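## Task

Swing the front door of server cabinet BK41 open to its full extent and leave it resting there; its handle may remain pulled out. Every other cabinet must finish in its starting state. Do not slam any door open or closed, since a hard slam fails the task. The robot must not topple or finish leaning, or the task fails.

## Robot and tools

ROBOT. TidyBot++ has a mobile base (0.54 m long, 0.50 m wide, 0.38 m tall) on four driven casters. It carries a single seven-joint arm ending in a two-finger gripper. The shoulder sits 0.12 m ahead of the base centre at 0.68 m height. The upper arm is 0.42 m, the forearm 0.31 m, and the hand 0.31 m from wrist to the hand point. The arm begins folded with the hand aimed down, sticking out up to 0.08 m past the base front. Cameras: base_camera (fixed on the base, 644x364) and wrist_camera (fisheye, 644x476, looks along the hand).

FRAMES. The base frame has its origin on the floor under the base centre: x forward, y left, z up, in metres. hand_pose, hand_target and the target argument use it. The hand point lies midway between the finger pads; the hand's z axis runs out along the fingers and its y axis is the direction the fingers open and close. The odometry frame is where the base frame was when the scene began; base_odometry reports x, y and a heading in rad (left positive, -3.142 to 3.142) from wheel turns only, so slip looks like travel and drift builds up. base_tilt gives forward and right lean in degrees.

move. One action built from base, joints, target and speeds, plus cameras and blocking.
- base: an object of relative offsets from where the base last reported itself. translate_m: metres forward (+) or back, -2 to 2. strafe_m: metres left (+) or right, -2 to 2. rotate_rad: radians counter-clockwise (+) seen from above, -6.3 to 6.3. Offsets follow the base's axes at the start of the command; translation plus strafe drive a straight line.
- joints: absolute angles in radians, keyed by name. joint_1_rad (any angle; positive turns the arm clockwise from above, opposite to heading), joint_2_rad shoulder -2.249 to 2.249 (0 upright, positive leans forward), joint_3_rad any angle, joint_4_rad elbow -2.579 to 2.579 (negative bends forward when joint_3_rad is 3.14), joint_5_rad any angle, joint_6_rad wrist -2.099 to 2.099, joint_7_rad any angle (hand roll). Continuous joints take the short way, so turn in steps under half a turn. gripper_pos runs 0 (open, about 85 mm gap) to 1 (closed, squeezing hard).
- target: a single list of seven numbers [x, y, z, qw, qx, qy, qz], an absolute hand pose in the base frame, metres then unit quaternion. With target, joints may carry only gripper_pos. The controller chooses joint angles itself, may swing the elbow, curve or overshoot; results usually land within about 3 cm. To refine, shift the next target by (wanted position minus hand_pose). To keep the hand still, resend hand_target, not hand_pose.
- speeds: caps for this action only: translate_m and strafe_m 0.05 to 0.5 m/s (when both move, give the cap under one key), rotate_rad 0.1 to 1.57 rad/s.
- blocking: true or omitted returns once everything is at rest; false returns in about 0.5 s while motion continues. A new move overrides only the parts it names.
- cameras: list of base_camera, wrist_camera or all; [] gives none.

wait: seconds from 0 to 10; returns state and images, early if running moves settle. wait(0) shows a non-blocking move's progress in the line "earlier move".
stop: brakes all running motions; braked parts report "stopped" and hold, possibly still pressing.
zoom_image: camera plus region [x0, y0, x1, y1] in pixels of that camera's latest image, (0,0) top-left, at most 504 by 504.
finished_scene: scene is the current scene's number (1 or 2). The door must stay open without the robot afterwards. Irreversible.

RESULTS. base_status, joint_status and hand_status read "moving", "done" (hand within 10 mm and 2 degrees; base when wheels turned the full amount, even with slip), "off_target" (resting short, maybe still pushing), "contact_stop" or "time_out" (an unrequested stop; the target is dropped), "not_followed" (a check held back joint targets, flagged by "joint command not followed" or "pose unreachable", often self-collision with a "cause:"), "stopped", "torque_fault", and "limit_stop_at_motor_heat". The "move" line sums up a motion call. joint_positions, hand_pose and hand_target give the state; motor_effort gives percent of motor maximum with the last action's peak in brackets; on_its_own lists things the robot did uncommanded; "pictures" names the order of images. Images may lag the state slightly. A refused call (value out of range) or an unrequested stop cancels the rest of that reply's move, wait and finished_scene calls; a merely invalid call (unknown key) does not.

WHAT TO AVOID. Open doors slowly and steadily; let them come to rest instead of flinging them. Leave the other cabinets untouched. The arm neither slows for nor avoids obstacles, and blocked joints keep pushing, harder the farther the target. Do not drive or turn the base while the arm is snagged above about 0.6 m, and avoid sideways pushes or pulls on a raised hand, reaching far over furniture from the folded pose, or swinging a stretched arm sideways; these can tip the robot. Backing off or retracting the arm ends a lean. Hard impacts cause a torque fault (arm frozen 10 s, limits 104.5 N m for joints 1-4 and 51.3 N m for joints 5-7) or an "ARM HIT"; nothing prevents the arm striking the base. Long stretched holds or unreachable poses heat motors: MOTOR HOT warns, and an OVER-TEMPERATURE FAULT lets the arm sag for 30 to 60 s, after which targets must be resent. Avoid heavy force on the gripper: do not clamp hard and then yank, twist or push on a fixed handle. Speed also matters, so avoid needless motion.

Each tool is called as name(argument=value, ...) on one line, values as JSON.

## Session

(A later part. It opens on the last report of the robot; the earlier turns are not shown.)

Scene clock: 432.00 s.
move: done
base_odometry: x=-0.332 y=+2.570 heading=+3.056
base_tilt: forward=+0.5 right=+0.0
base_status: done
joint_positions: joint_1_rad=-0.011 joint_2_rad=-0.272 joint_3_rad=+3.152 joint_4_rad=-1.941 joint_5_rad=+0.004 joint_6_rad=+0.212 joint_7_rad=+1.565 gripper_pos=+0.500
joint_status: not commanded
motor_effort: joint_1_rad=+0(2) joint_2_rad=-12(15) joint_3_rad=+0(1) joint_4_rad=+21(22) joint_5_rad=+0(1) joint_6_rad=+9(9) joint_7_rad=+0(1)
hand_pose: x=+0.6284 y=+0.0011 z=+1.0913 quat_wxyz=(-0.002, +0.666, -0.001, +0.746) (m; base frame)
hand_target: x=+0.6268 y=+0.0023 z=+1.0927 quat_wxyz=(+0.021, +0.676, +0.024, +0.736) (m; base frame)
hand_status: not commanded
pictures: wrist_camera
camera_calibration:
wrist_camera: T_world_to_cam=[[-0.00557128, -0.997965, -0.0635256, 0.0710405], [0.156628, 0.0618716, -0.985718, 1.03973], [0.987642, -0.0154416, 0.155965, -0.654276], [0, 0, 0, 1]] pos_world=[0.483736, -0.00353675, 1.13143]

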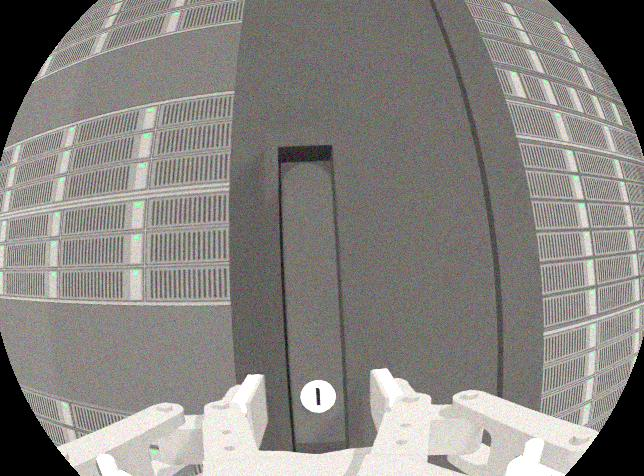

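move(base={"translate_m": -0.022}, speeds={"translate_m": 0.1}, cameras=[])

move(joints={"gripper_pos": 0.68}, cameras=["wrist_camera"])

zoom_image(camera="wrist_camera", region=[240, 330, 400, 450])

Scene clock: 439.13 s.
move: done
base_odometry: x=-0.310 y=+2.568 heading=+3.056
base_tilt: forward=+0.5 right=+0.1
base_status: done
joint_positions: joint_1_rad=-0.011 joint_2_rad=-0.280 joint_3_rad=+3.152 joint_4_rad=-1.941 joint_5_rad=+0.004 joint_6_rad=+0.211 joint_7_rad=+1.565 gripper_pos=+0.500
joint_status: not commanded
motor_effort: joint_1_rad=+0(1) joint_2_rad=-11(15) joint_3_rad=+0(1) joint_4_rad=+21(22) joint_5_rad=+1(1) joint_6_rad=+8(9) joint_7_rad=+1(1)
hand_pose: x=+0.6248 y=+0.0011 z=+1.0958 quat_wxyz=(-0.002, +0.663, -0.001, +0.749) (m; base frame)
hand_target: x=+0.6268 y=+0.0023 z=+1.0927 quat_wxyz=(+0.021, +0.676, +0.024, +0.736) (m; base frame)
hand_status: not commanded
pictures: none
No camera images: "cameras" was empty.

Scene clock: 439.73 s.
move: done
base_odometry: x=-0.310 y=+2.568 heading=+3.056
base_tilt: forward=+0.5 right=+0.0
base_status: not commanded
joint_positions: joint_1_rad=-0.011 joint_2_rad=-0.280 joint_3_rad=+3.152 joint_4_rad=-1.941 joint_5_rad=+0.004 joint_6_rad=+0.211 joint_7_rad=+1.565 gripper_pos=+0.680
joint_status: all done
motor_effort: joint_1_rad=+0(1) joint_2_rad=-11(11) joint_3_rad=+0(0) joint_4_rad=+21(22) joint_5_rad=+0(1) joint_6_rad=+9(9) joint_7_rad=+0(1)
hand_pose: x=+0.6248 y=+0.0011 z=+1.0958 quat_wxyz=(-0.002, +0.663, -0.001, +0.749) (m; base frame)
hand_target: x=+0.6268 y=+0.0023 z=+1.0927 quat_wxyz=(+0.021, +0.676, +0.024, +0.736) (m; base frame)
hand_status: not commanded
pictures: wrist_camera
camera_calibration:
wrist_camera: T_world_to_cam=[[-0.00506187, -0.997958, -0.0636758, 0.0710898], [0.164981, 0.0619706, -0.984348, 1.03792], [0.986284, -0.0154879, 0.16433, -0.659809], [0, 0, 0, 1]] pos_world=[0.479882, -0.0035952, 1.13463]

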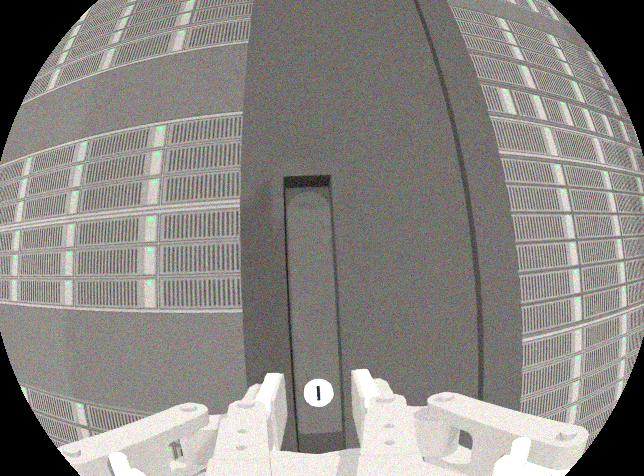

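Scaled by 3.150.

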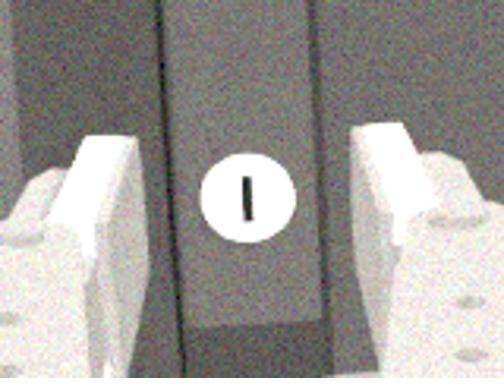

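move(joints={"joint_4_rad": -1.94}, cameras=["wrist_camera"])

zoom_image(camera="wrist_camera", region=[240, 330, 400, 450])

Scene clock: 443.23 s.
move: done
base_odometry: x=-0.310 y=+2.568 heading=+3.056
base_tilt: forward=+0.5 right=+0.0
base_status: not commanded
joint_positions: joint_1_rad=-0.011 joint_2_rad=-0.280 joint_3_rad=+3.152 joint_4_rad=-1.946 joint_5_rad=+0.004 joint_6_rad=+0.211 joint_7_rad=+1.565 gripper_pos=+0.680
joint_status: all done
motor_effort: joint_1_rad=+0(1) joint_2_rad=-11(11) joint_3_rad=+0(0) joint_4_rad=+22(23) joint_5_rad=+1(1) joint_6_rad=+8(9) joint_7_rad=+0(1)
hand_pose: x=+0.6249 y=+0.0011 z=+1.0925 quat_wxyz=(-0.002, +0.665, -0.001, +0.747) (m; base frame)
hand_target: x=+0.6268 y=+0.0024 z=+1.0771 quat_wxyz=(+0.020, +0.685, +0.025, +0.728) (m; base frame)
hand_status: not commanded
pictures: wrist_camera
camera_calibration:
wrist_camera: T_world_to_cam=[[-0.00538188, -0.997958, -0.0636416, 0.0710547], [0.159798, 0.0619664, -0.985203, 1.03888], [0.987135, -0.015472, 0.159138, -0.654176], [0, 0, 0, 1]] pos_world=[0.480132, -0.00358768, 1.13214]

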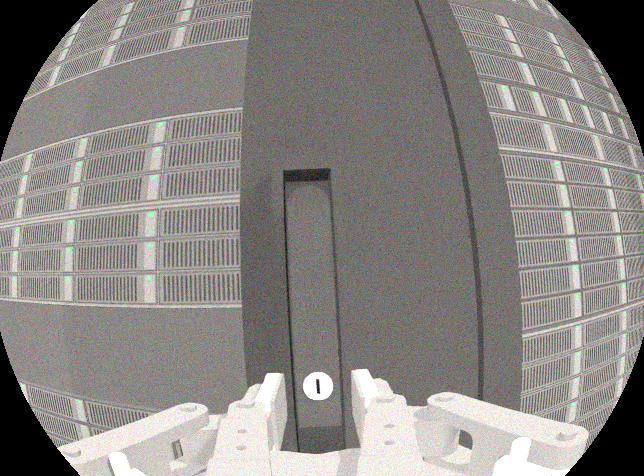

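Scaled by 3.150.

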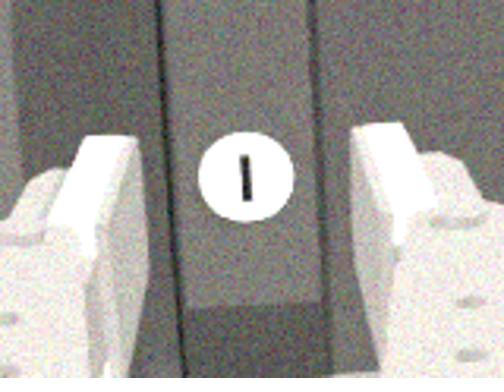

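move(joints={"joint_4_rad": -1.95}, cameras=[])

move(base={"translate_m": 0.015}, speeds={"translate_m": 0.05}, cameras=["wrist_camera"])

zoom_image(camera="wrist_camera", region=[240, 330, 400, 450])

Scene clock: 445.73 s.
move: done
base_odometry: x=-0.310 y=+2.568 heading=+3.056
base_tilt: forward=+0.5 right=+0.0
base_status: not commanded
joint_positions: joint_1_rad=-0.011 joint_2_rad=-0.280 joint_3_rad=+3.152 joint_4_rad=-1.949 joint_5_rad=+0.004 joint_6_rad=+0.211 joint_7_rad=+1.565 gripper_pos=+0.680
joint_status: all done
motor_effort: joint_1_rad=+0(1) joint_2_rad=-11(11) joint_3_rad=+0(0) joint_4_rad=+21(22) joint_5_rad=+0(1) joint_6_rad=+9(9) joint_7_rad=+0(1)
hand_pose: x=+0.6249 y=+0.0011 z=+1.0906 quat_wxyz=(-0.002, +0.666, -0.001, +0.746) (m; base frame)
hand_target: x=+0.6266 y=+0.0024 z=+1.0709 quat_wxyz=(+0.020, +0.689, +0.025, +0.725) (m; base frame)
hand_status: not commanded
pictures: none
No camera images: "cameras" was empty.

Scene clock: 446.50 s.
move: done
base_odometry: x=-0.325 y=+2.569 heading=+3.057
base_tilt: forward=+0.5 right=+0.0
base_status: done
joint_positions: joint_1_rad=-0.011 joint_2_rad=-0.280 joint_3_rad=+3.152 joint_4_rad=-1.949 joint_5_rad=+0.004 joint_6_rad=+0.211 joint_7_rad=+1.565 gripper_pos=+0.680
joint_status: not commanded
motor_effort: joint_1_rad=+0(1) joint_2_rad=-11(14) joint_3_rad=+0(2) joint_4_rad=+21(22) joint_5_rad=+1(1) joint_6_rad=+9(9) joint_7_rad=+1(1)
hand_pose: x=+0.6249 y=+0.0011 z=+1.0905 quat_wxyz=(-0.002, +0.666, -0.001, +0.746) (m; base frame)
hand_target: x=+0.6266 y=+0.0024 z=+1.0709 quat_wxyz=(+0.020, +0.689, +0.025, +0.725) (m; base frame)
hand_status: not commanded
pictures: wrist_camera
camera_calibration:
wrist_camera: T_world_to_cam=[[-0.0056376, -0.997957, -0.0636368, 0.0710535], [0.156577, 0.0619719, -0.98572, 1.03952], [0.98765, -0.0155212, 0.155908, -0.650641], [0, 0, 0, 1]] pos_world=[0.48024, -0.00361145, 1.13064]

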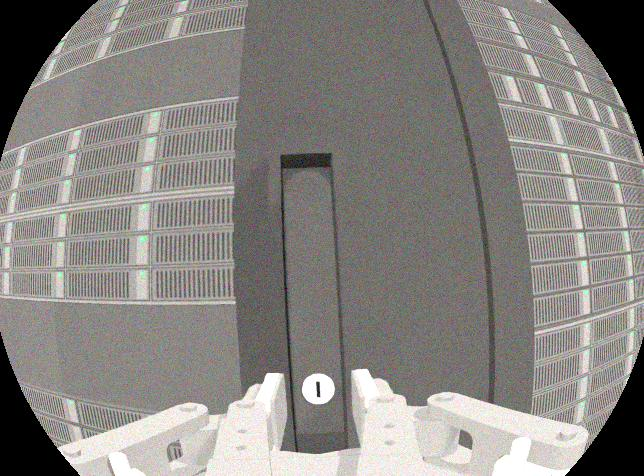

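Scaled by 3.150.

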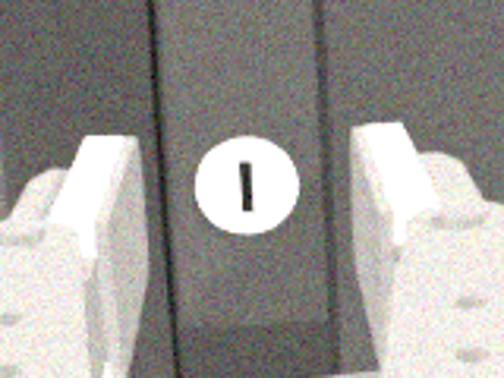

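move(base={"translate_m": 0.005}, speeds={"translate_m": 0.05}, cameras=[])

move(base={"translate_m": 0.005}, speeds={"translate_m": 0.05}, cameras=["wrist_camera"])

zoom_image(camera="wrist_camera", region=[240, 330, 400, 450])

Scene clock: 449.10 s.
move: done
base_odometry: x=-0.330 y=+2.569 heading=+3.057
base_tilt: forward=+0.5 right=+0.1
base_status: done
joint_positions: joint_1_rad=-0.011 joint_2_rad=-0.286 joint_3_rad=+3.152 joint_4_rad=-1.951 joint_5_rad=+0.004 joint_6_rad=+0.210 joint_7_rad=+1.565 gripper_pos=+0.680
joint_status: not commanded
motor_effort: joint_1_rad=+0(1) joint_2_rad=-10(11) joint_3_rad=+0(1) joint_4_rad=+21(24) joint_5_rad=+0(1) joint_6_rad=+8(10) joint_7_rad=+0(1)
hand_pose: x=+0.6228 y=+0.0010 z=+1.0917 quat_wxyz=(-0.002, +0.665, -0.001, +0.747) (m; base frame)
hand_target: x=+0.6266 y=+0.0024 z=+1.0709 quat_wxyz=(+0.020, +0.689, +0.025, +0.725) (m; base frame)
hand_status: not commanded
pictures: none
No camera images: "cameras" was empty.

Scene clock: 449.80 s.
move: done
base_odometry: x=-0.335 y=+2.570 heading=+3.057
base_tilt: forward=+0.5 right=+0.0
base_status: done
joint_positions: joint_1_rad=-0.011 joint_2_rad=-0.297 joint_3_rad=+3.152 joint_4_rad=-1.958 joint_5_rad=+0.004 joint_6_rad=+0.205 joint_7_rad=+1.565 gripper_pos=+0.680
joint_status: not commanded
motor_effort: joint_1_rad=-1(1) joint_2_rad=-6(11) joint_3_rad=+0(1) joint_4_rad=+20(25) joint_5_rad=+1(1) joint_6_rad=+7(10) joint_7_rad=+0(1)
hand_pose: x=+0.6182 y=+0.0010 z=+1.0915 quat_wxyz=(-0.002, +0.665, -0.001, +0.746) (m; base frame)
hand_target: x=+0.6266 y=+0.0024 z=+1.0709 quat_wxyz=(+0.020, +0.689, +0.025, +0.725) (m; base frame)
hand_status: not commanded
pictures: wrist_camera
camera_calibration:
wrist_camera: T_world_to_cam=[[-0.00557188, -0.997944, -0.0638419, 0.0711579], [0.158158, 0.0621599, -0.985455, 1.04024], [0.987398, -0.015588, 0.157487, -0.645792], [0, 0, 0, 1]] pos_world=[0.473527, -0.00371624, 1.13136]

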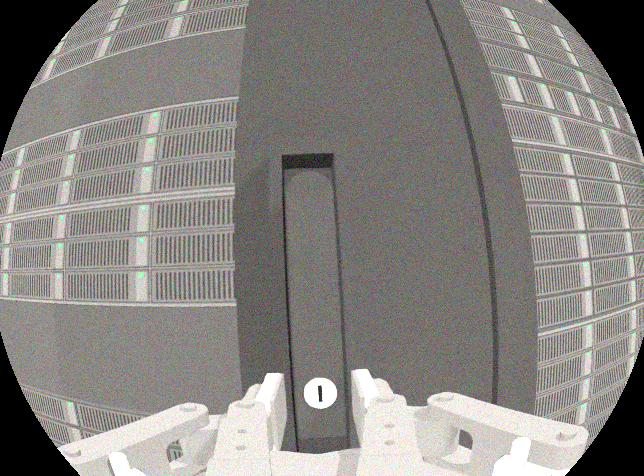

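Scaled by 3.150.

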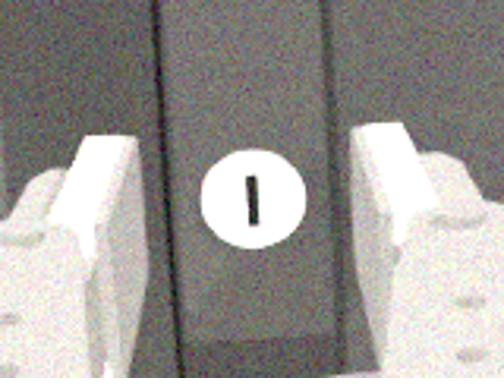

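move(joints={"gripper_pos": 1.0}, cameras=["wrist_camera"])

zoom_image(camera="wrist_camera", region=[240, 330, 400, 450])

Scene clock: 452.73 s.
move: off_target
base_odometry: x=-0.335 y=+2.570 heading=+3.057
base_tilt: forward=+0.5 right=+0.1
base_status: not commanded
joint_positions: joint_1_rad=-0.012 joint_2_rad=-0.300 joint_3_rad=+3.153 joint_4_rad=-1.959 joint_5_rad=+0.004 joint_6_rad=+0.203 joint_7_rad=+1.565 gripper_pos=+0.829
joint_status: gripper_pos off_target (ended at +0.829, target +1.000)
motor_effort: joint_1_rad=+1(2) joint_2_rad=-5(6) joint_3_rad=+1(3) joint_4_rad=+21(24) joint_5_rad=+0(1) joint_6_rad=+8(10) joint_7_rad=+0(1)
hand_pose: x=+0.6173 y=+0.0008 z=+1.0916 quat_wxyz=(-0.002, +0.665, -0.001, +0.746) (m; base frame)
hand_target: x=+0.6266 y=+0.0024 z=+1.0709 quat_wxyz=(+0.020, +0.689, +0.025, +0.725) (m; base frame)
hand_status: not commanded
pictures: wrist_camera
camera_calibration:
wrist_camera: T_world_to_cam=[[-0.00573875, -0.997933, -0.0640026, 0.0712925], [0.157967, 0.0622953, -0.985477, 1.04061], [0.987428, -0.0157657, 0.157283, -0.644708], [0, 0, 0, 1]] pos_world=[0.472629, -0.00384432, 1.13146]

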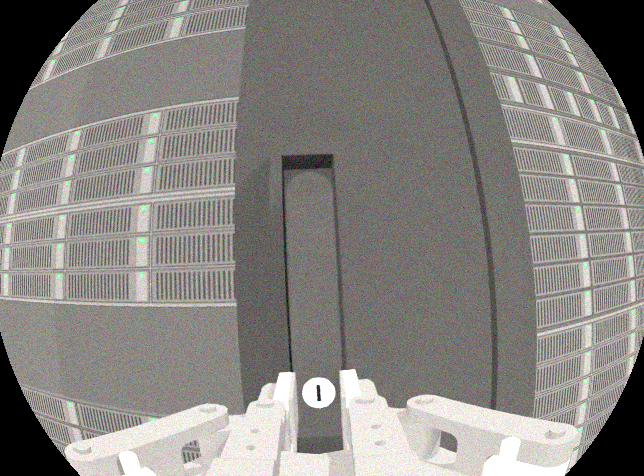

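Scaled by 3.150.

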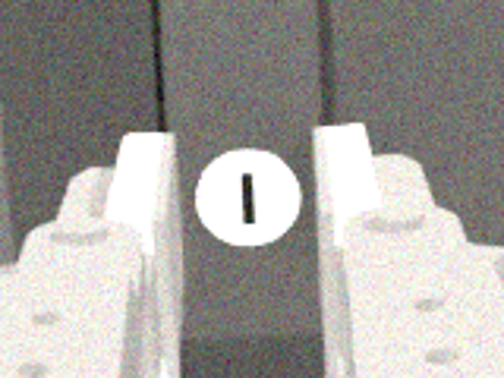

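move(base={"translate_m": -0.02}, speeds={"translate_m": 0.05}, cameras=["wrist_camera"])

zoom_image(camera="wrist_camera", region=[240, 330, 400, 450])

Scene clock: 456.37 s.
move: done
base_odometry: x=-0.315 y=+2.568 heading=+3.057
base_tilt: forward=+0.5 right=+0.0
base_status: done
joint_positions: joint_1_rad=-0.012 joint_2_rad=-0.281 joint_3_rad=+3.153 joint_4_rad=-1.943 joint_5_rad=+0.004 joint_6_rad=+0.203 joint_7_rad=+1.565 gripper_pos=+0.832
joint_status: not commanded
motor_effort: joint_1_rad=+1(3) joint_2_rad=-10(14) joint_3_rad=+1(3) joint_4_rad=+18(20) joint_5_rad=+0(1) joint_6_rad=+7(8) joint_7_rad=+0(1)
hand_pose: x=+0.6247 y=+0.0007 z=+1.0924 quat_wxyz=(-0.002, +0.666, -0.001, +0.746) (m; base frame)
hand_target: x=+0.6266 y=+0.0024 z=+1.0709 quat_wxyz=(+0.020, +0.689, +0.025, +0.725) (m; base frame)
hand_status: not commanded
pictures: wrist_camera
camera_calibration:
wrist_camera: T_world_to_cam=[[-0.00607522, -0.997944, -0.0637975, 0.0712917], [0.155748, 0.0620758, -0.985844, 1.04202], [0.987778, -0.0159255, 0.155051, -0.649964], [0, 0, 0, 1]] pos_world=[0.48016, -0.00389041, 1.1326]

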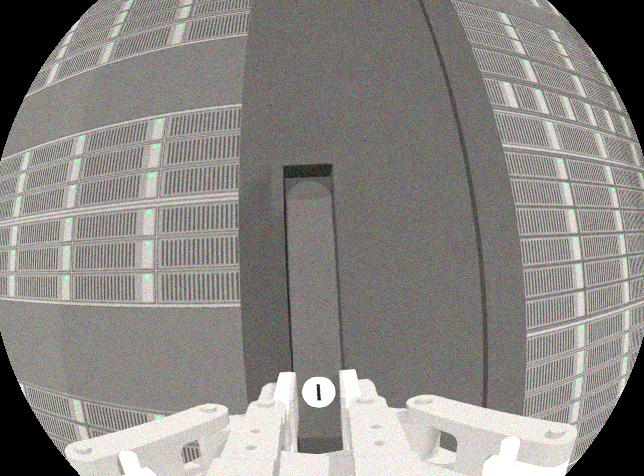

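Scaled by 3.150.

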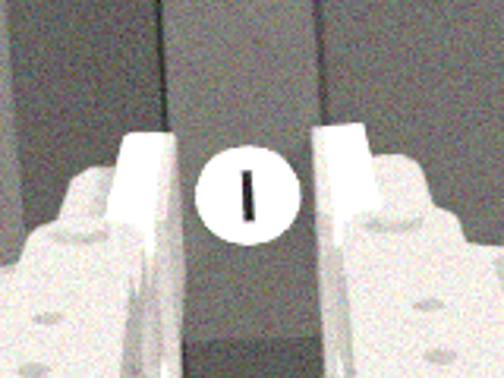

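move(base={"translate_m": -0.025}, speeds={"translate_m": 0.05}, cameras=["wrist_camera"])

Scene clock: 461.60 s.
move: done
base_odometry: x=-0.290 y=+2.566 heading=+3.057
base_tilt: forward=+0.5 right=+0.0
base_status: done
joint_positions: joint_1_rad=-0.012 joint_2_rad=-0.277 joint_3_rad=+3.154 joint_4_rad=-1.931 joint_5_rad=+0.004 joint_6_rad=+0.203 joint_7_rad=+1.566 gripper_pos=+0.842
joint_status: not commanded
motor_effort: joint_1_rad=+1(2) joint_2_rad=-12(17) joint_3_rad=+1(2) joint_4_rad=+15(17) joint_5_rad=+0(1) joint_6_rad=+5(6) joint_7_rad=+0(1)
hand_pose: x=+0.6266 y=+0.0006 z=+1.0974 quat_wxyz=(-0.002, +0.664, -0.001, +0.748) (m; base frame)
hand_target: x=+0.6266 y=+0.0024 z=+1.0709 quat_wxyz=(+0.020, +0.689, +0.025, +0.725) (m; base frame)
hand_status: not commanded
pictures: wrist_camera
camera_calibration:
wrist_camera: T_world_to_cam=[[-0.00589202, -0.997993, -0.0630564, 0.0706019], [0.162802, 0.0612588, -0.984755, 1.04105], [0.986641, -0.0160679, 0.162114, -0.659599], [0, 0, 0, 1]] pos_world=[0.481719, -0.00391154, 1.13656]

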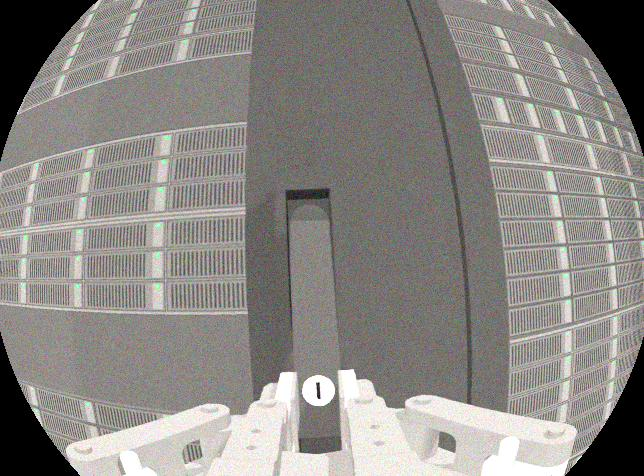

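move(base={"translate_m": -0.022}, joints={"joint_4_rad": -1.915}, speeds={"translate_m": 0.05}, cameras=["wrist_camera"])

Scene clock: 465.33 s.
move: done
base_odometry: x=-0.268 y=+2.564 heading=+3.057
base_tilt: forward=+0.5 right=+0.1
base_status: done
joint_positions: joint_1_rad=-0.012 joint_2_rad=-0.271 joint_3_rad=+3.154 joint_4_rad=-1.912 joint_5_rad=+0.004 joint_6_rad=+0.203 joint_7_rad=+1.566 gripper_pos=+0.843
joint_status: all done
motor_effort: joint_1_rad=+0(3) joint_2_rad=-12(18) joint_3_rad=+1(3) joint_4_rad=+18(19) joint_5_rad=+0(1) joint_6_rad=+7(7) joint_7_rad=+0(1)
hand_pose: x=+0.6288 y=+0.0006 z=+1.1065 quat_wxyz=(-0.002, +0.659, -0.001, +0.753) (m; base frame)
hand_target: x=+0.6268 y=+0.0023 z=+1.0927 quat_wxyz=(+0.021, +0.676, +0.024, +0.736) (m; base frame)
hand_status: not commanded
pictures: wrist_camera
camera_calibration:
wrist_camera: T_world_to_cam=[[-0.00514472, -0.998018, -0.062719, 0.0703376], [0.176191, 0.0608339, -0.982474, 1.03877], [0.984343, -0.0161051, 0.175529, -0.676668], [0, 0, 0, 1]] pos_world=[0.483413, -0.00389179, 1.14375]

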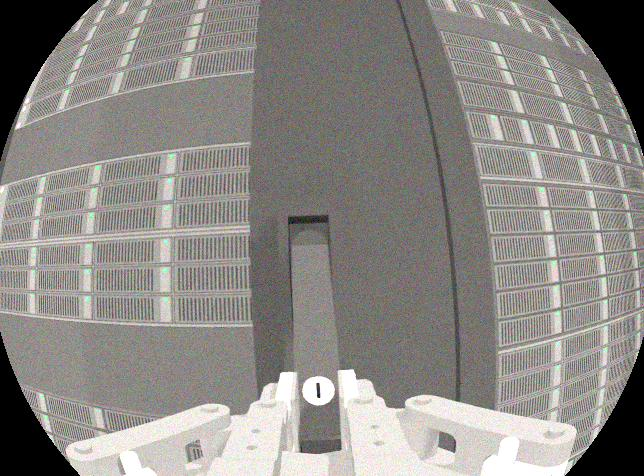

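move(base={"translate_m": -0.02}, joints={"joint_4_rad": -1.893}, speeds={"translate_m": 0.05}, cameras=["wrist_camera"])

Scene clock: 468.47 s.
move: done
base_odometry: x=-0.248 y=+2.562 heading=+3.057
base_tilt: forward=+0.5 right=+0.1
base_status: done
joint_positions: joint_1_rad=-0.012 joint_2_rad=-0.259 joint_3_rad=+3.154 joint_4_rad=-1.884 joint_5_rad=+0.004 joint_6_rad=+0.203 joint_7_rad=+1.567 gripper_pos=+0.843
joint_status: all done
motor_effort: joint_1_rad=+0(3) joint_2_rad=-15(20) joint_3_rad=+0(3) joint_4_rad=+17(20) joint_5_rad=-1(1) joint_6_rad=+6(8) joint_7_rad=+0(1)
hand_pose: x=+0.6331 y=+0.0002 z=+1.1177 quat_wxyz=(-0.001, +0.653, -0.001, +0.758) (m; base frame)
hand_target: x=+0.6265 y=+0.0022 z=+1.1064 quat_wxyz=(+0.021, +0.668, +0.024, +0.744) (m; base frame)
hand_status: not commanded
pictures: wrist_camera
camera_calibration:
wrist_camera: T_world_to_cam=[[-0.00497827, -0.998045, -0.0623023, 0.0700858], [0.191681, 0.0601954, -0.97961, 1.036], [0.981445, -0.0168189, 0.191006, -0.698358], [0, 0, 0, 1]] pos_world=[0.487168, -0.00415938, 1.15263]

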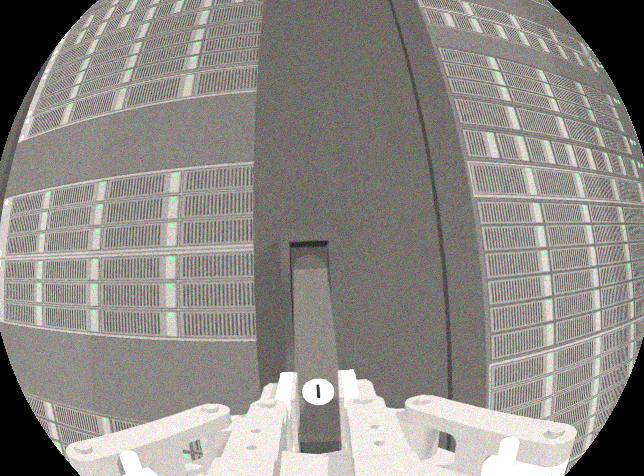

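move(base={"translate_m": -0.015}, joints={"joint_4_rad": -1.870}, speeds={"translate_m": 0.05}, cameras=["wrist_camera"])

Scene clock: 473.37 s.
move: done
base_odometry: x=-0.233 y=+2.561 heading=+3.057
base_tilt: forward=+0.5 right=+0.0
base_status: done
joint_positions: joint_1_rad=-0.012 joint_2_rad=-0.231 joint_3_rad=+3.155 joint_4_rad=-1.856 joint_5_rad=+0.004 joint_6_rad=+0.203 joint_7_rad=+1.567 gripper_pos=+0.845
joint_status: all done
motor_effort: joint_1_rad=+0(2) joint_2_rad=-23(28) joint_3_rad=+0(2) joint_4_rad=+17(18) joint_5_rad=+0(0) joint_6_rad=+7(9) joint_7_rad=+0(1)
hand_pose: x=+0.6447 y=+0.0000 z=+1.1204 quat_wxyz=(-0.001, +0.653, -0.001, +0.758) (m; base frame)
hand_target: x=+0.6259 y=+0.0021 z=+1.1207 quat_wxyz=(+0.021, +0.659, +0.024, +0.751) (m; base frame)
hand_status: not commanded
pictures: wrist_camera
camera_calibration:
wrist_camera: T_world_to_cam=[[-0.00567796, -0.998062, -0.061968, 0.0701273], [0.191339, 0.0597397, -0.979704, 1.03678], [0.981508, -0.0174196, 0.190629, -0.709823], [0, 0, 0, 1]] pos_world=[0.498718, -0.00431072, 1.1554]

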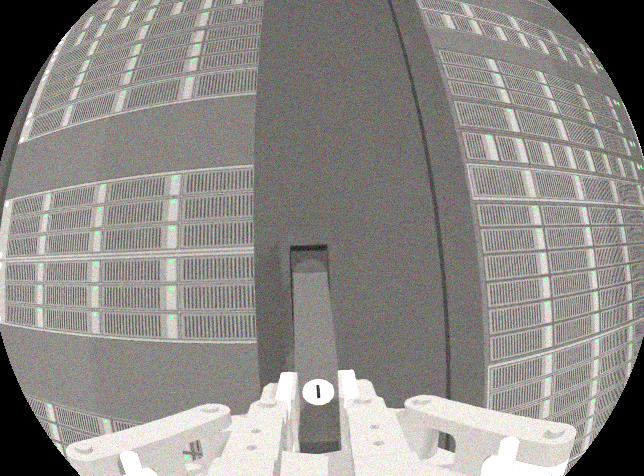

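move(base={"translate_m": -0.012}, speeds={"translate_m": 0.05}, cameras=["wrist_camera"])

Scene clock: 477.93 s.
move: done
base_odometry: x=-0.221 y=+2.559 heading=+3.057
base_tilt: forward=+0.5 right=+0.0
base_status: done
joint_positions: joint_1_rad=-0.017 joint_2_rad=-0.286 joint_3_rad=+3.154 joint_4_rad=-1.880 joint_5_rad=+0.005 joint_6_rad=+0.190 joint_7_rad=+1.567 gripper_pos=+0.999
joint_status: not commanded
on_its_own: gripper_pos moved +0.154 to your old target +1.000
motor_effort: joint_1_rad=+0(5) joint_2_rad=-11(30) joint_3_rad=+0(6) joint_4_rad=+21(23) joint_5_rad=+0(1) joint_6_rad=+8(9) joint_7_rad=+0(1)
hand_pose: x=+0.6219 y=+0.0028 z=+1.1295 quat_wxyz=(-0.003, +0.646, +0.001, +0.763) (m; base frame)
hand_target: x=+0.6259 y=+0.0021 z=+1.1207 quat_wxyz=(+0.021, +0.659, +0.024, +0.751) (m; base frame)
hand_status: not commanded
pictures: wrist_camera
camera_calibration:
wrist_camera: T_world_to_cam=[[0.00127032, -0.998111, -0.0614296, 0.0684776], [0.208204, 0.0603475, -0.976222, 1.03543], [0.978085, -0.0115498, 0.207887, -0.706538], [0, 0, 0, 1]] pos_world=[0.475387, -0.00229759, 1.16189]

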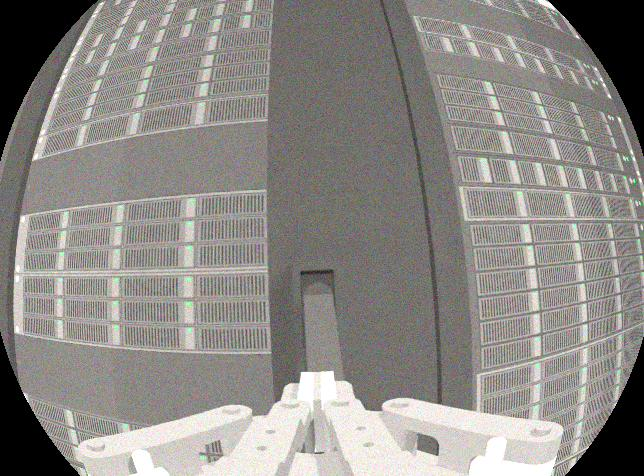

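move(base={"translate_m": -0.06}, joints={"gripper_pos": 0.6}, speeds={"translate_m": 0.2}, cameras=["wrist_camera"])

zoom_image(camera="wrist_camera", region=[220, 270, 420, 440])

Scene clock: 482.77 s.
move: done
base_odometry: x=-0.161 y=+2.554 heading=+3.057
base_tilt: forward=+0.4 right=+0.0
base_status: done
joint_positions: joint_1_rad=-0.017 joint_2_rad=-0.287 joint_3_rad=+3.154 joint_4_rad=-1.880 joint_5_rad=+0.005 joint_6_rad=+0.190 joint_7_rad=+1.567 gripper_pos=+0.600
joint_status: all done
motor_effort: joint_1_rad=+0(1) joint_2_rad=-11(14) joint_3_rad=+0(1) joint_4_rad=+21(22) joint_5_rad=+0(1) joint_6_rad=+9(9) joint_7_rad=+0(1)
hand_pose: x=+0.6214 y=+0.0028 z=+1.1300 quat_wxyz=(-0.003, +0.646, +0.001, +0.764) (m; base frame)
hand_target: x=+0.6259 y=+0.0021 z=+1.1207 quat_wxyz=(+0.021, +0.659, +0.024, +0.751) (m; base frame)
hand_status: not commanded
pictures: wrist_camera
camera_calibration:
wrist_camera: T_world_to_cam=[[0.00133712, -0.998109, -0.0614468, 0.0684814], [0.209265, 0.0603657, -0.975994, 1.03515], [0.977858, -0.0115536, 0.20895, -0.707236], [0, 0, 0, 1]] pos_world=[0.474865, -0.00230654, 1.16228]

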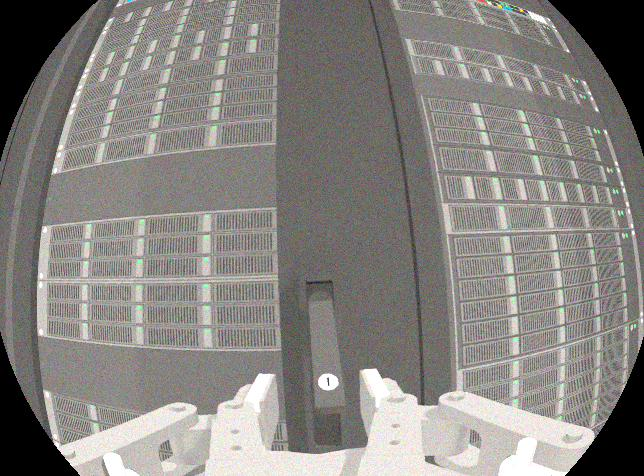

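Scaled by 2.520.

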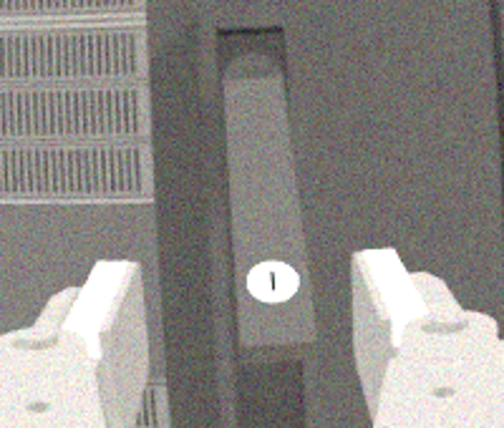

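move(base={"translate_m": 0.08}, joints={"joint_4_rad": -1.896}, speeds={"translate_m": 0.15}, cameras=["wrist_camera"])

zoom_image(camera="wrist_camera", region=[220, 300, 420, 450])

Scene clock: 498.97 s.
move: done
base_odometry: x=-0.241 y=+2.561 heading=+3.057
base_tilt: forward=+0.4 right=+0.1
base_status: done
joint_positions: joint_1_rad=-0.017 joint_2_rad=-0.285 joint_3_rad=+3.154 joint_4_rad=-1.895 joint_5_rad=+0.005 joint_6_rad=+0.190 joint_7_rad=+1.567 gripper_pos=+0.600
joint_status: all done
motor_effort: joint_1_rad=+0(1) joint_2_rad=-11(14) joint_3_rad=+0(1) joint_4_rad=+21(22) joint_5_rad=+1(1) joint_6_rad=+9(9) joint_7_rad=+1(1)
hand_pose: x=+0.6228 y=+0.0029 z=+1.1202 quat_wxyz=(-0.003, +0.652, +0.001, +0.758) (m; base frame)
hand_target: x=+0.6266 y=+0.0022 z=+1.1045 quat_wxyz=(+0.021, +0.669, +0.024, +0.743) (m; base frame)
hand_status: not commanded
pictures: wrist_camera
camera_calibration:
wrist_camera: T_world_to_cam=[[0.000392574, -0.998116, -0.0613529, 0.0684043], [0.193432, 0.0602699, -0.979261, 1.03876], [0.981114, -0.0114831, 0.193091, -0.690761], [0, 0, 0, 1]] pos_world=[0.476759, -0.00226279, 1.15479]

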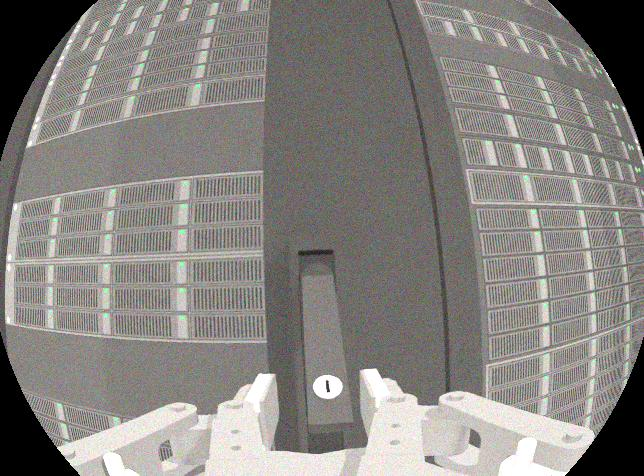

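Scaled by 2.520.

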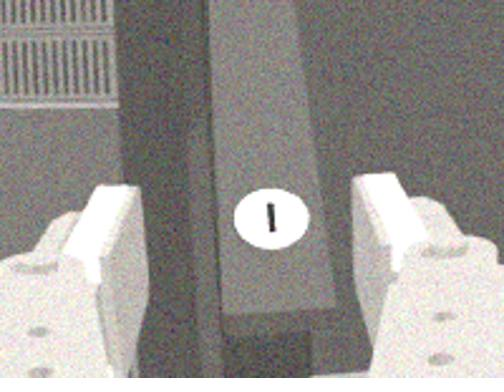

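move(base={"strafe_m": -0.005}, speeds={"strafe_m": 0.05}, cameras=[])

move(base={"translate_m": 0.04}, speeds={"translate_m": 0.05}, cameras=["wrist_camera"])

zoom_image(camera="wrist_camera", region=[220, 300, 420, 450])

Scene clock: 504.17 s.
move: done
base_odometry: x=-0.240 y=+2.566 heading=+3.057
base_tilt: forward=+0.5 right=+0.1
base_status: done
joint_positions: joint_1_rad=-0.017 joint_2_rad=-0.285 joint_3_rad=+3.156 joint_4_rad=-1.895 joint_5_rad=+0.005 joint_6_rad=+0.190 joint_7_rad=+1.567 gripper_pos=+0.600
joint_status: not commanded
motor_effort: joint_1_rad=-1(2) joint_2_rad=-11(12) joint_3_rad=-1(3) joint_4_rad=+22(22) joint_5_rad=+1(1) joint_6_rad=+9(9) joint_7_rad=+0(1)
hand_pose: x=+0.6228 y=+0.0017 z=+1.1202 quat_wxyz=(-0.002, +0.652, +0.000, +0.758) (m; base frame)
hand_target: x=+0.6266 y=+0.0022 z=+1.1045 quat_wxyz=(+0.021, +0.669, +0.024, +0.743) (m; base frame)
hand_status: not commanded
pictures: none
No camera images: "cameras" was empty.

Scene clock: 505.40 s.
move: done
base_odometry: x=-0.280 y=+2.569 heading=+3.057
base_tilt: forward=+0.5 right=+0.1
base_status: done
joint_positions: joint_1_rad=-0.017 joint_2_rad=-0.284 joint_3_rad=+3.156 joint_4_rad=-1.895 joint_5_rad=+0.005 joint_6_rad=+0.190 joint_7_rad=+1.567 gripper_pos=+0.600
joint_status: not commanded
motor_effort: joint_1_rad=+0(1) joint_2_rad=-11(15) joint_3_rad=+0(1) joint_4_rad=+21(22) joint_5_rad=+0(1) joint_6_rad=+9(9) joint_7_rad=+0(1)
hand_pose: x=+0.6232 y=+0.0017 z=+1.1197 quat_wxyz=(-0.002, +0.652, +0.000, +0.758) (m; base frame)
hand_target: x=+0.6266 y=+0.0022 z=+1.1045 quat_wxyz=(+0.021, +0.669, +0.024, +0.743) (m; base frame)
hand_status: not commanded
pictures: wrist_camera
camera_calibration:
wrist_camera: T_world_to_cam=[[-0.00149036, -0.998083, -0.0618732, 0.0689836], [0.192699, 0.060427, -0.979396, 1.03894], [0.981257, -0.0133825, 0.192239, -0.690207], [0, 0, 0, 1]] pos_world=[0.477171, -0.00316546, 1.15449]

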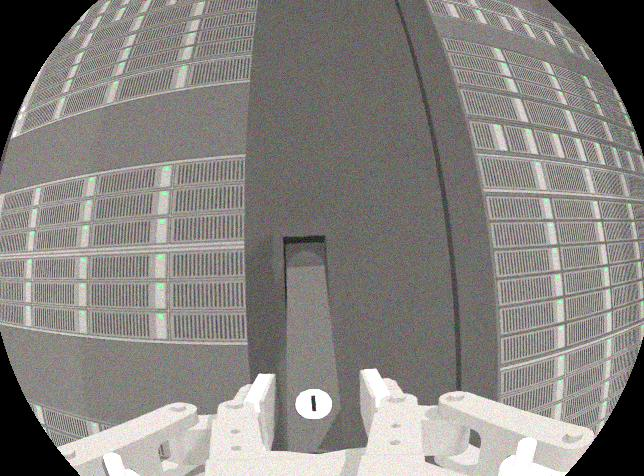

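Scaled by 2.520.

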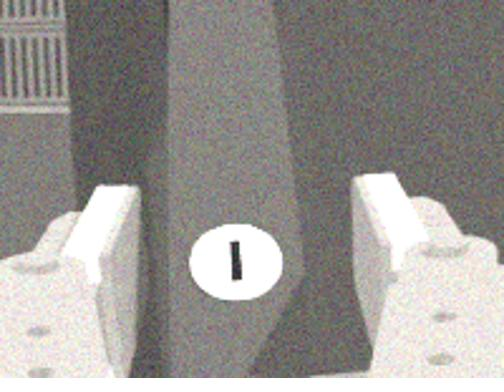

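zoom_image(camera="wrist_camera", region=[270, 380, 380, 470])

zoom_image(camera="base_camera", region=[200, 0, 450, 120])

Scaled by 4.582.

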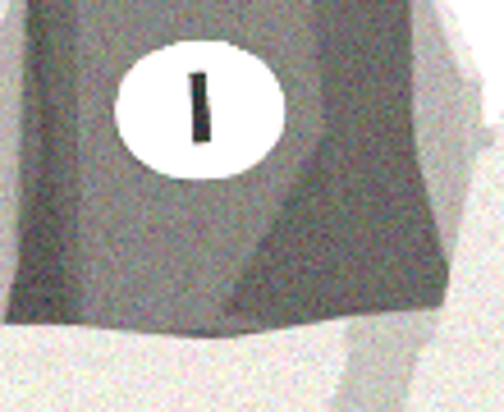

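This scene's latest camera images include none from base_camera. They are from: wrist_camera. base_camera's image comes with the result of a call that names it in "cameras".

move(joints={"gripper_pos": 1.0}, cameras=["wrist_camera", "base_camera"])

zoom_image(camera="wrist_camera", region=[220, 300, 420, 450])

Scene clock: 515.77 s.
move: off_target
base_odometry: x=-0.280 y=+2.569 heading=+3.057
base_tilt: forward=+0.4 right=+0.0
base_status: not commanded
joint_positions: joint_1_rad=-0.018 joint_2_rad=-0.285 joint_3_rad=+3.153 joint_4_rad=-1.896 joint_5_rad=+0.006 joint_6_rad=+0.190 joint_7_rad=+1.568 gripper_pos=+0.794
joint_status: gripper_pos off_target (ended at +0.794, target +1.000)
motor_effort: joint_1_rad=+1(4) joint_2_rad=-10(11) joint_3_rad=+1(5) joint_4_rad=+22(24) joint_5_rad=-1(1) joint_6_rad=+8(10) joint_7_rad=+0(1)
hand_pose: x=+0.6226 y=+0.0039 z=+1.1196 quat_wxyz=(-0.003, +0.652, +0.003, +0.758) (m; base frame)
hand_target: x=+0.6266 y=+0.0022 z=+1.1045 quat_wxyz=(+0.021, +0.669, +0.024, +0.743) (m; base frame)
hand_status: not commanded
pictures: base_camera, wrist_camera
camera_calibration:
wrist_camera: T_world_to_cam=[[0.00203416, -0.99824, -0.0592758, 0.06609], [0.192453, 0.0585586, -0.979557, 1.03909], [0.981304, -0.0094152, 0.192233, -0.689661], [0, 0, 0, 1]] pos_world=[0.476657, -0.0013672, 1.15434]

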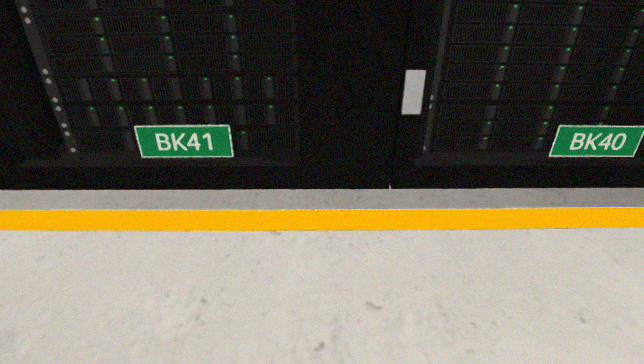

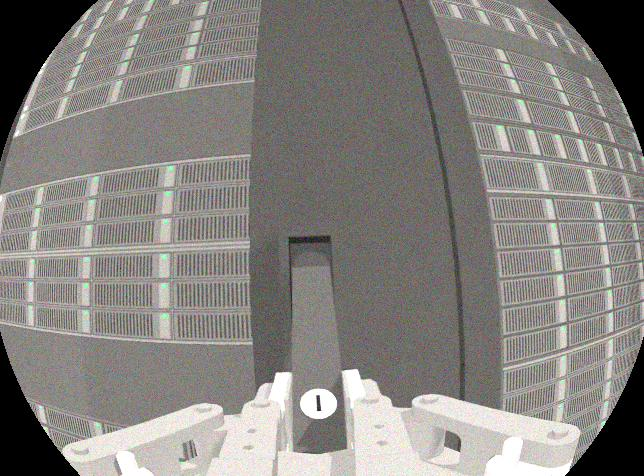

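Scaled by 2.520.

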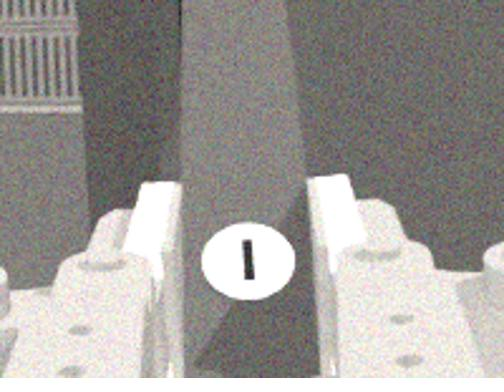

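move(base={"translate_m": -0.02}, speeds={"translate_m": 0.05}, cameras=["wrist_camera", "base_camera"])

Scene clock: 518.80 s.
move: done
base_odometry: x=-0.260 y=+2.568 heading=+3.057
base_tilt: forward=+0.5 right=+0.1
base_status: done
joint_positions: joint_1_rad=-0.018 joint_2_rad=-0.245 joint_3_rad=+3.152 joint_4_rad=-1.862 joint_5_rad=+0.006 joint_6_rad=+0.190 joint_7_rad=+1.568 gripper_pos=+0.794
joint_status: not commanded
motor_effort: joint_1_rad=+1(4) joint_2_rad=-19(23) joint_3_rad=+1(4) joint_4_rad=+13(21) joint_5_rad=+0(1) joint_6_rad=+4(8) joint_7_rad=+0(0)
hand_pose: x=+0.6393 y=+0.0045 z=+1.1200 quat_wxyz=(-0.003, +0.655, +0.003, +0.756) (m; base frame)
hand_target: x=+0.6266 y=+0.0022 z=+1.1045 quat_wxyz=(+0.021, +0.669, +0.024, +0.743) (m; base frame)
hand_status: not commanded
pictures: base_camera, wrist_camera
camera_calibration:
wrist_camera: T_world_to_cam=[[0.00200788, -0.998274, -0.058701, 0.0659845], [0.186073, 0.058049, -0.98082, 1.04176], [0.982534, -0.00895331, 0.185868, -0.699728], [0, 0, 0, 1]] pos_world=[0.49353, -0.000867275, 1.15571]

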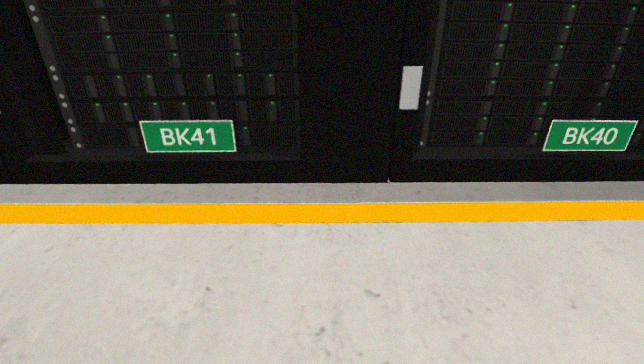

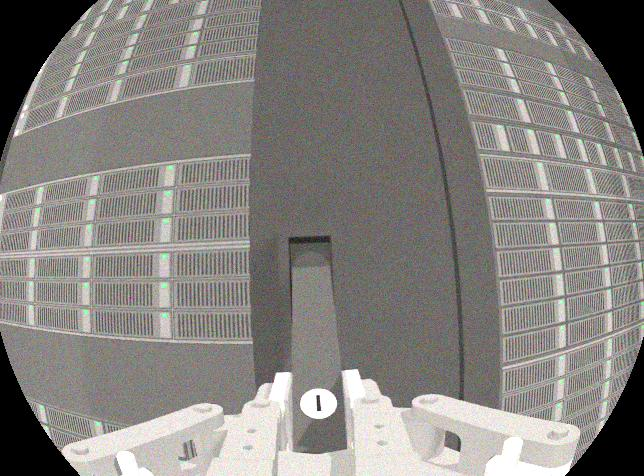

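move(base={"translate_m": 0.012}, speeds={"translate_m": 0.1}, cameras=[])

move(base={"strafe_m": 0.02}, speeds={"strafe_m": 0.05}, cameras=["wrist_camera"])

Scene clock: 523.33 s.
move: done
base_odometry: x=-0.272 y=+2.569 heading=+3.057
base_tilt: forward=+0.5 right=+0.0
base_status: done
joint_positions: joint_1_rad=-0.018 joint_2_rad=-0.272 joint_3_rad=+3.153 joint_4_rad=-1.885 joint_5_rad=+0.006 joint_6_rad=+0.190 joint_7_rad=+1.568 gripper_pos=+0.794
joint_status: not commanded
motor_effort: joint_1_rad=+1(3) joint_2_rad=-11(20) joint_3_rad=+1(3) joint_4_rad=+19(20) joint_5_rad=+0(1) joint_6_rad=+7(8) joint_7_rad=+0(1)
hand_pose: x=+0.6280 y=+0.0041 z=+1.1199 quat_wxyz=(-0.003, +0.653, +0.003, +0.757) (m; base frame)
hand_target: x=+0.6266 y=+0.0022 z=+1.1045 quat_wxyz=(+0.021, +0.669, +0.024, +0.743) (m; base frame)
hand_status: not commanded
pictures: none
No camera images: "cameras" was empty.

Scene clock: 524.23 s.
move: done
base_odometry: x=-0.274 y=+2.549 heading=+3.057
base_tilt: forward=+0.4 right=+0.1
base_status: done
joint_positions: joint_1_rad=-0.017 joint_2_rad=-0.273 joint_3_rad=+3.179 joint_4_rad=-1.885 joint_5_rad=+0.006 joint_6_rad=+0.190 joint_7_rad=+1.568 gripper_pos=+0.794
joint_status: not commanded
motor_effort: joint_1_rad=-2(5) joint_2_rad=-10(11) joint_3_rad=-4(7) joint_4_rad=+19(21) joint_5_rad=+1(2) joint_6_rad=+7(8) joint_7_rad=+1(1)
hand_pose: x=+0.6280 y=-0.0124 z=+1.1200 quat_wxyz=(+0.005, +0.653, -0.009, +0.757) (m; base frame)
hand_target: x=+0.6266 y=+0.0022 z=+1.1045 quat_wxyz=(+0.021, +0.669, +0.024, +0.743) (m; base frame)
hand_status: not commanded
pictures: wrist_camera
camera_calibration:
wrist_camera: T_world_to_cam=[[-0.0242958, -0.997518, -0.0660918, 0.0739533], [0.19228, 0.0602142, -0.979491, 1.03948], [0.981039, -0.0365056, 0.19034, -0.693202], [0, 0, 0, 1]] pos_world=[0.481985, -0.0141275, 1.15499]

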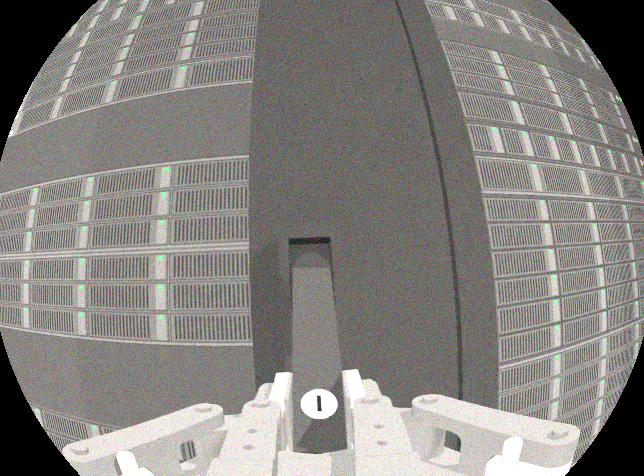

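move(base={"strafe_m": -0.04}, speeds={"strafe_m": 0.05}, cameras=["wrist_camera"])

Scene clock: 527.10 s.
move: done
base_odometry: x=-0.270 y=+2.589 heading=+3.058
base_tilt: forward=+0.5 right=+0.0
base_status: done
joint_positions: joint_1_rad=-0.028 joint_2_rad=-0.272 joint_3_rad=+3.131 joint_4_rad=-1.884 joint_5_rad=+0.007 joint_6_rad=+0.190 joint_7_rad=+1.569 gripper_pos=+0.795
joint_status: not commanded
motor_effort: joint_1_rad=+5(7) joint_2_rad=-15(17) joint_3_rad=+6(8) joint_4_rad=+15(19) joint_5_rad=+0(2) joint_6_rad=+4(7) joint_7_rad=+0(2)
hand_pose: x=+0.6274 y=+0.0226 z=+1.1201 quat_wxyz=(-0.012, +0.653, +0.016, +0.757) (m; base frame)
hand_target: x=+0.6266 y=+0.0022 z=+1.1045 quat_wxyz=(+0.021, +0.669, +0.024, +0.743) (m; base frame)
hand_status: not commanded
pictures: wrist_camera
camera_calibration:
wrist_camera: T_world_to_cam=[[0.0329563, -0.998138, -0.0513331, 0.0564173], [0.189318, 0.0566655, -0.980279, 1.04039], [0.981363, 0.0225881, 0.190833, -0.693416], [0, 0, 0, 1]] pos_world=[0.481668, 0.0130209, 1.1551]

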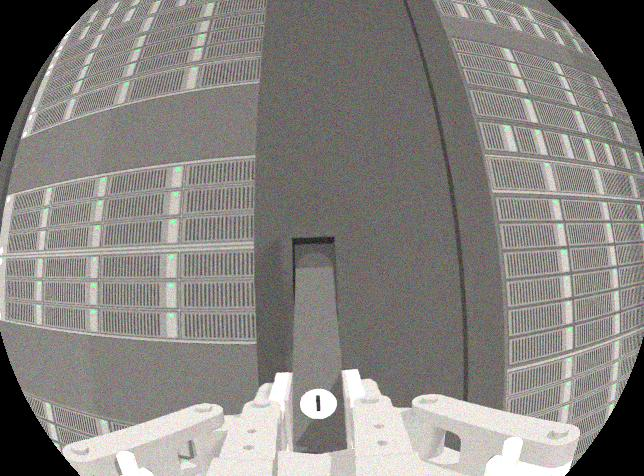

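move(base={"strafe_m": 0.02}, speeds={"strafe_m": 0.05}, cameras=[])

move(base={"translate_m": -0.025}, speeds={"translate_m": 0.05}, cameras=["wrist_camera"])

Scene clock: 532.97 s.
move: done
base_odometry: x=-0.272 y=+2.569 heading=+3.058
base_tilt: forward=+0.5 right=+0.0
base_status: done
joint_positions: joint_1_rad=-0.027 joint_2_rad=-0.274 joint_3_rad=+3.162 joint_4_rad=-1.886 joint_5_rad=+0.007 joint_6_rad=+0.190 joint_7_rad=+1.574 gripper_pos=+0.795
joint_status: not commanded
motor_effort: joint_1_rad=-1(4) joint_2_rad=-11(15) joint_3_rad=-1(6) joint_4_rad=+20(20) joint_5_rad=+0(2) joint_6_rad=+7(8) joint_7_rad=-1(1)
hand_pose: x=+0.6275 y=+0.0033 z=+1.1200 quat_wxyz=(-0.001, +0.653, +0.004, +0.758) (m; base frame)
hand_target: x=+0.6266 y=+0.0022 z=+1.1045 quat_wxyz=(+0.021, +0.669, +0.024, +0.743) (m; base frame)
hand_status: not commanded
pictures: none
No camera images: "cameras" was empty.

Scene clock: 534.00 s.
move: done
base_odometry: x=-0.247 y=+2.566 heading=+3.058
base_tilt: forward=+0.5 right=+0.1
base_status: done
joint_positions: joint_1_rad=-0.027 joint_2_rad=-0.220 joint_3_rad=+3.162 joint_4_rad=-1.841 joint_5_rad=+0.007 joint_6_rad=+0.190 joint_7_rad=+1.574 gripper_pos=+0.796
joint_status: not commanded
motor_effort: joint_1_rad=+0(2) joint_2_rad=-26(30) joint_3_rad=-1(2) joint_4_rad=+9(18) joint_5_rad=+0(1) joint_6_rad=+1(6) joint_7_rad=+0(1)
hand_pose: x=+0.6495 y=+0.0038 z=+1.1204 quat_wxyz=(-0.001, +0.656, +0.004, +0.755) (m; base frame)
hand_target: x=+0.6266 y=+0.0022 z=+1.1045 quat_wxyz=(+0.021, +0.669, +0.024, +0.743) (m; base frame)
hand_status: not commanded
pictures: wrist_camera
camera_calibration:
wrist_camera: T_world_to_cam=[[0.00102613, -0.998551, -0.0537994, 0.0604619], [0.182985, 0.0530786, -0.981682, 1.04326], [0.983115, -0.00883717, 0.182775, -0.706806], [0, 0, 0, 1]] pos_world=[0.503909, -0.00124669, 1.15659]

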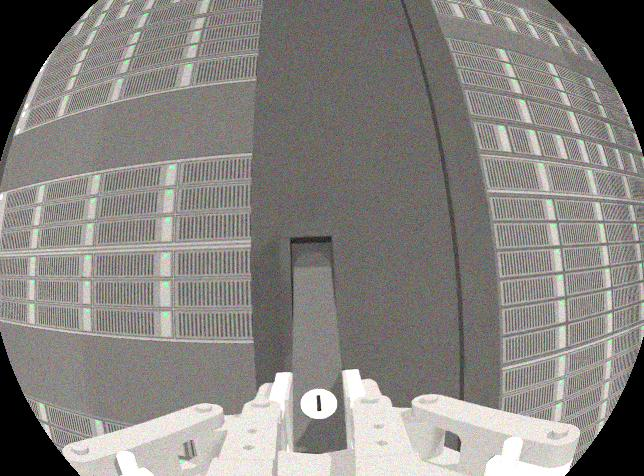

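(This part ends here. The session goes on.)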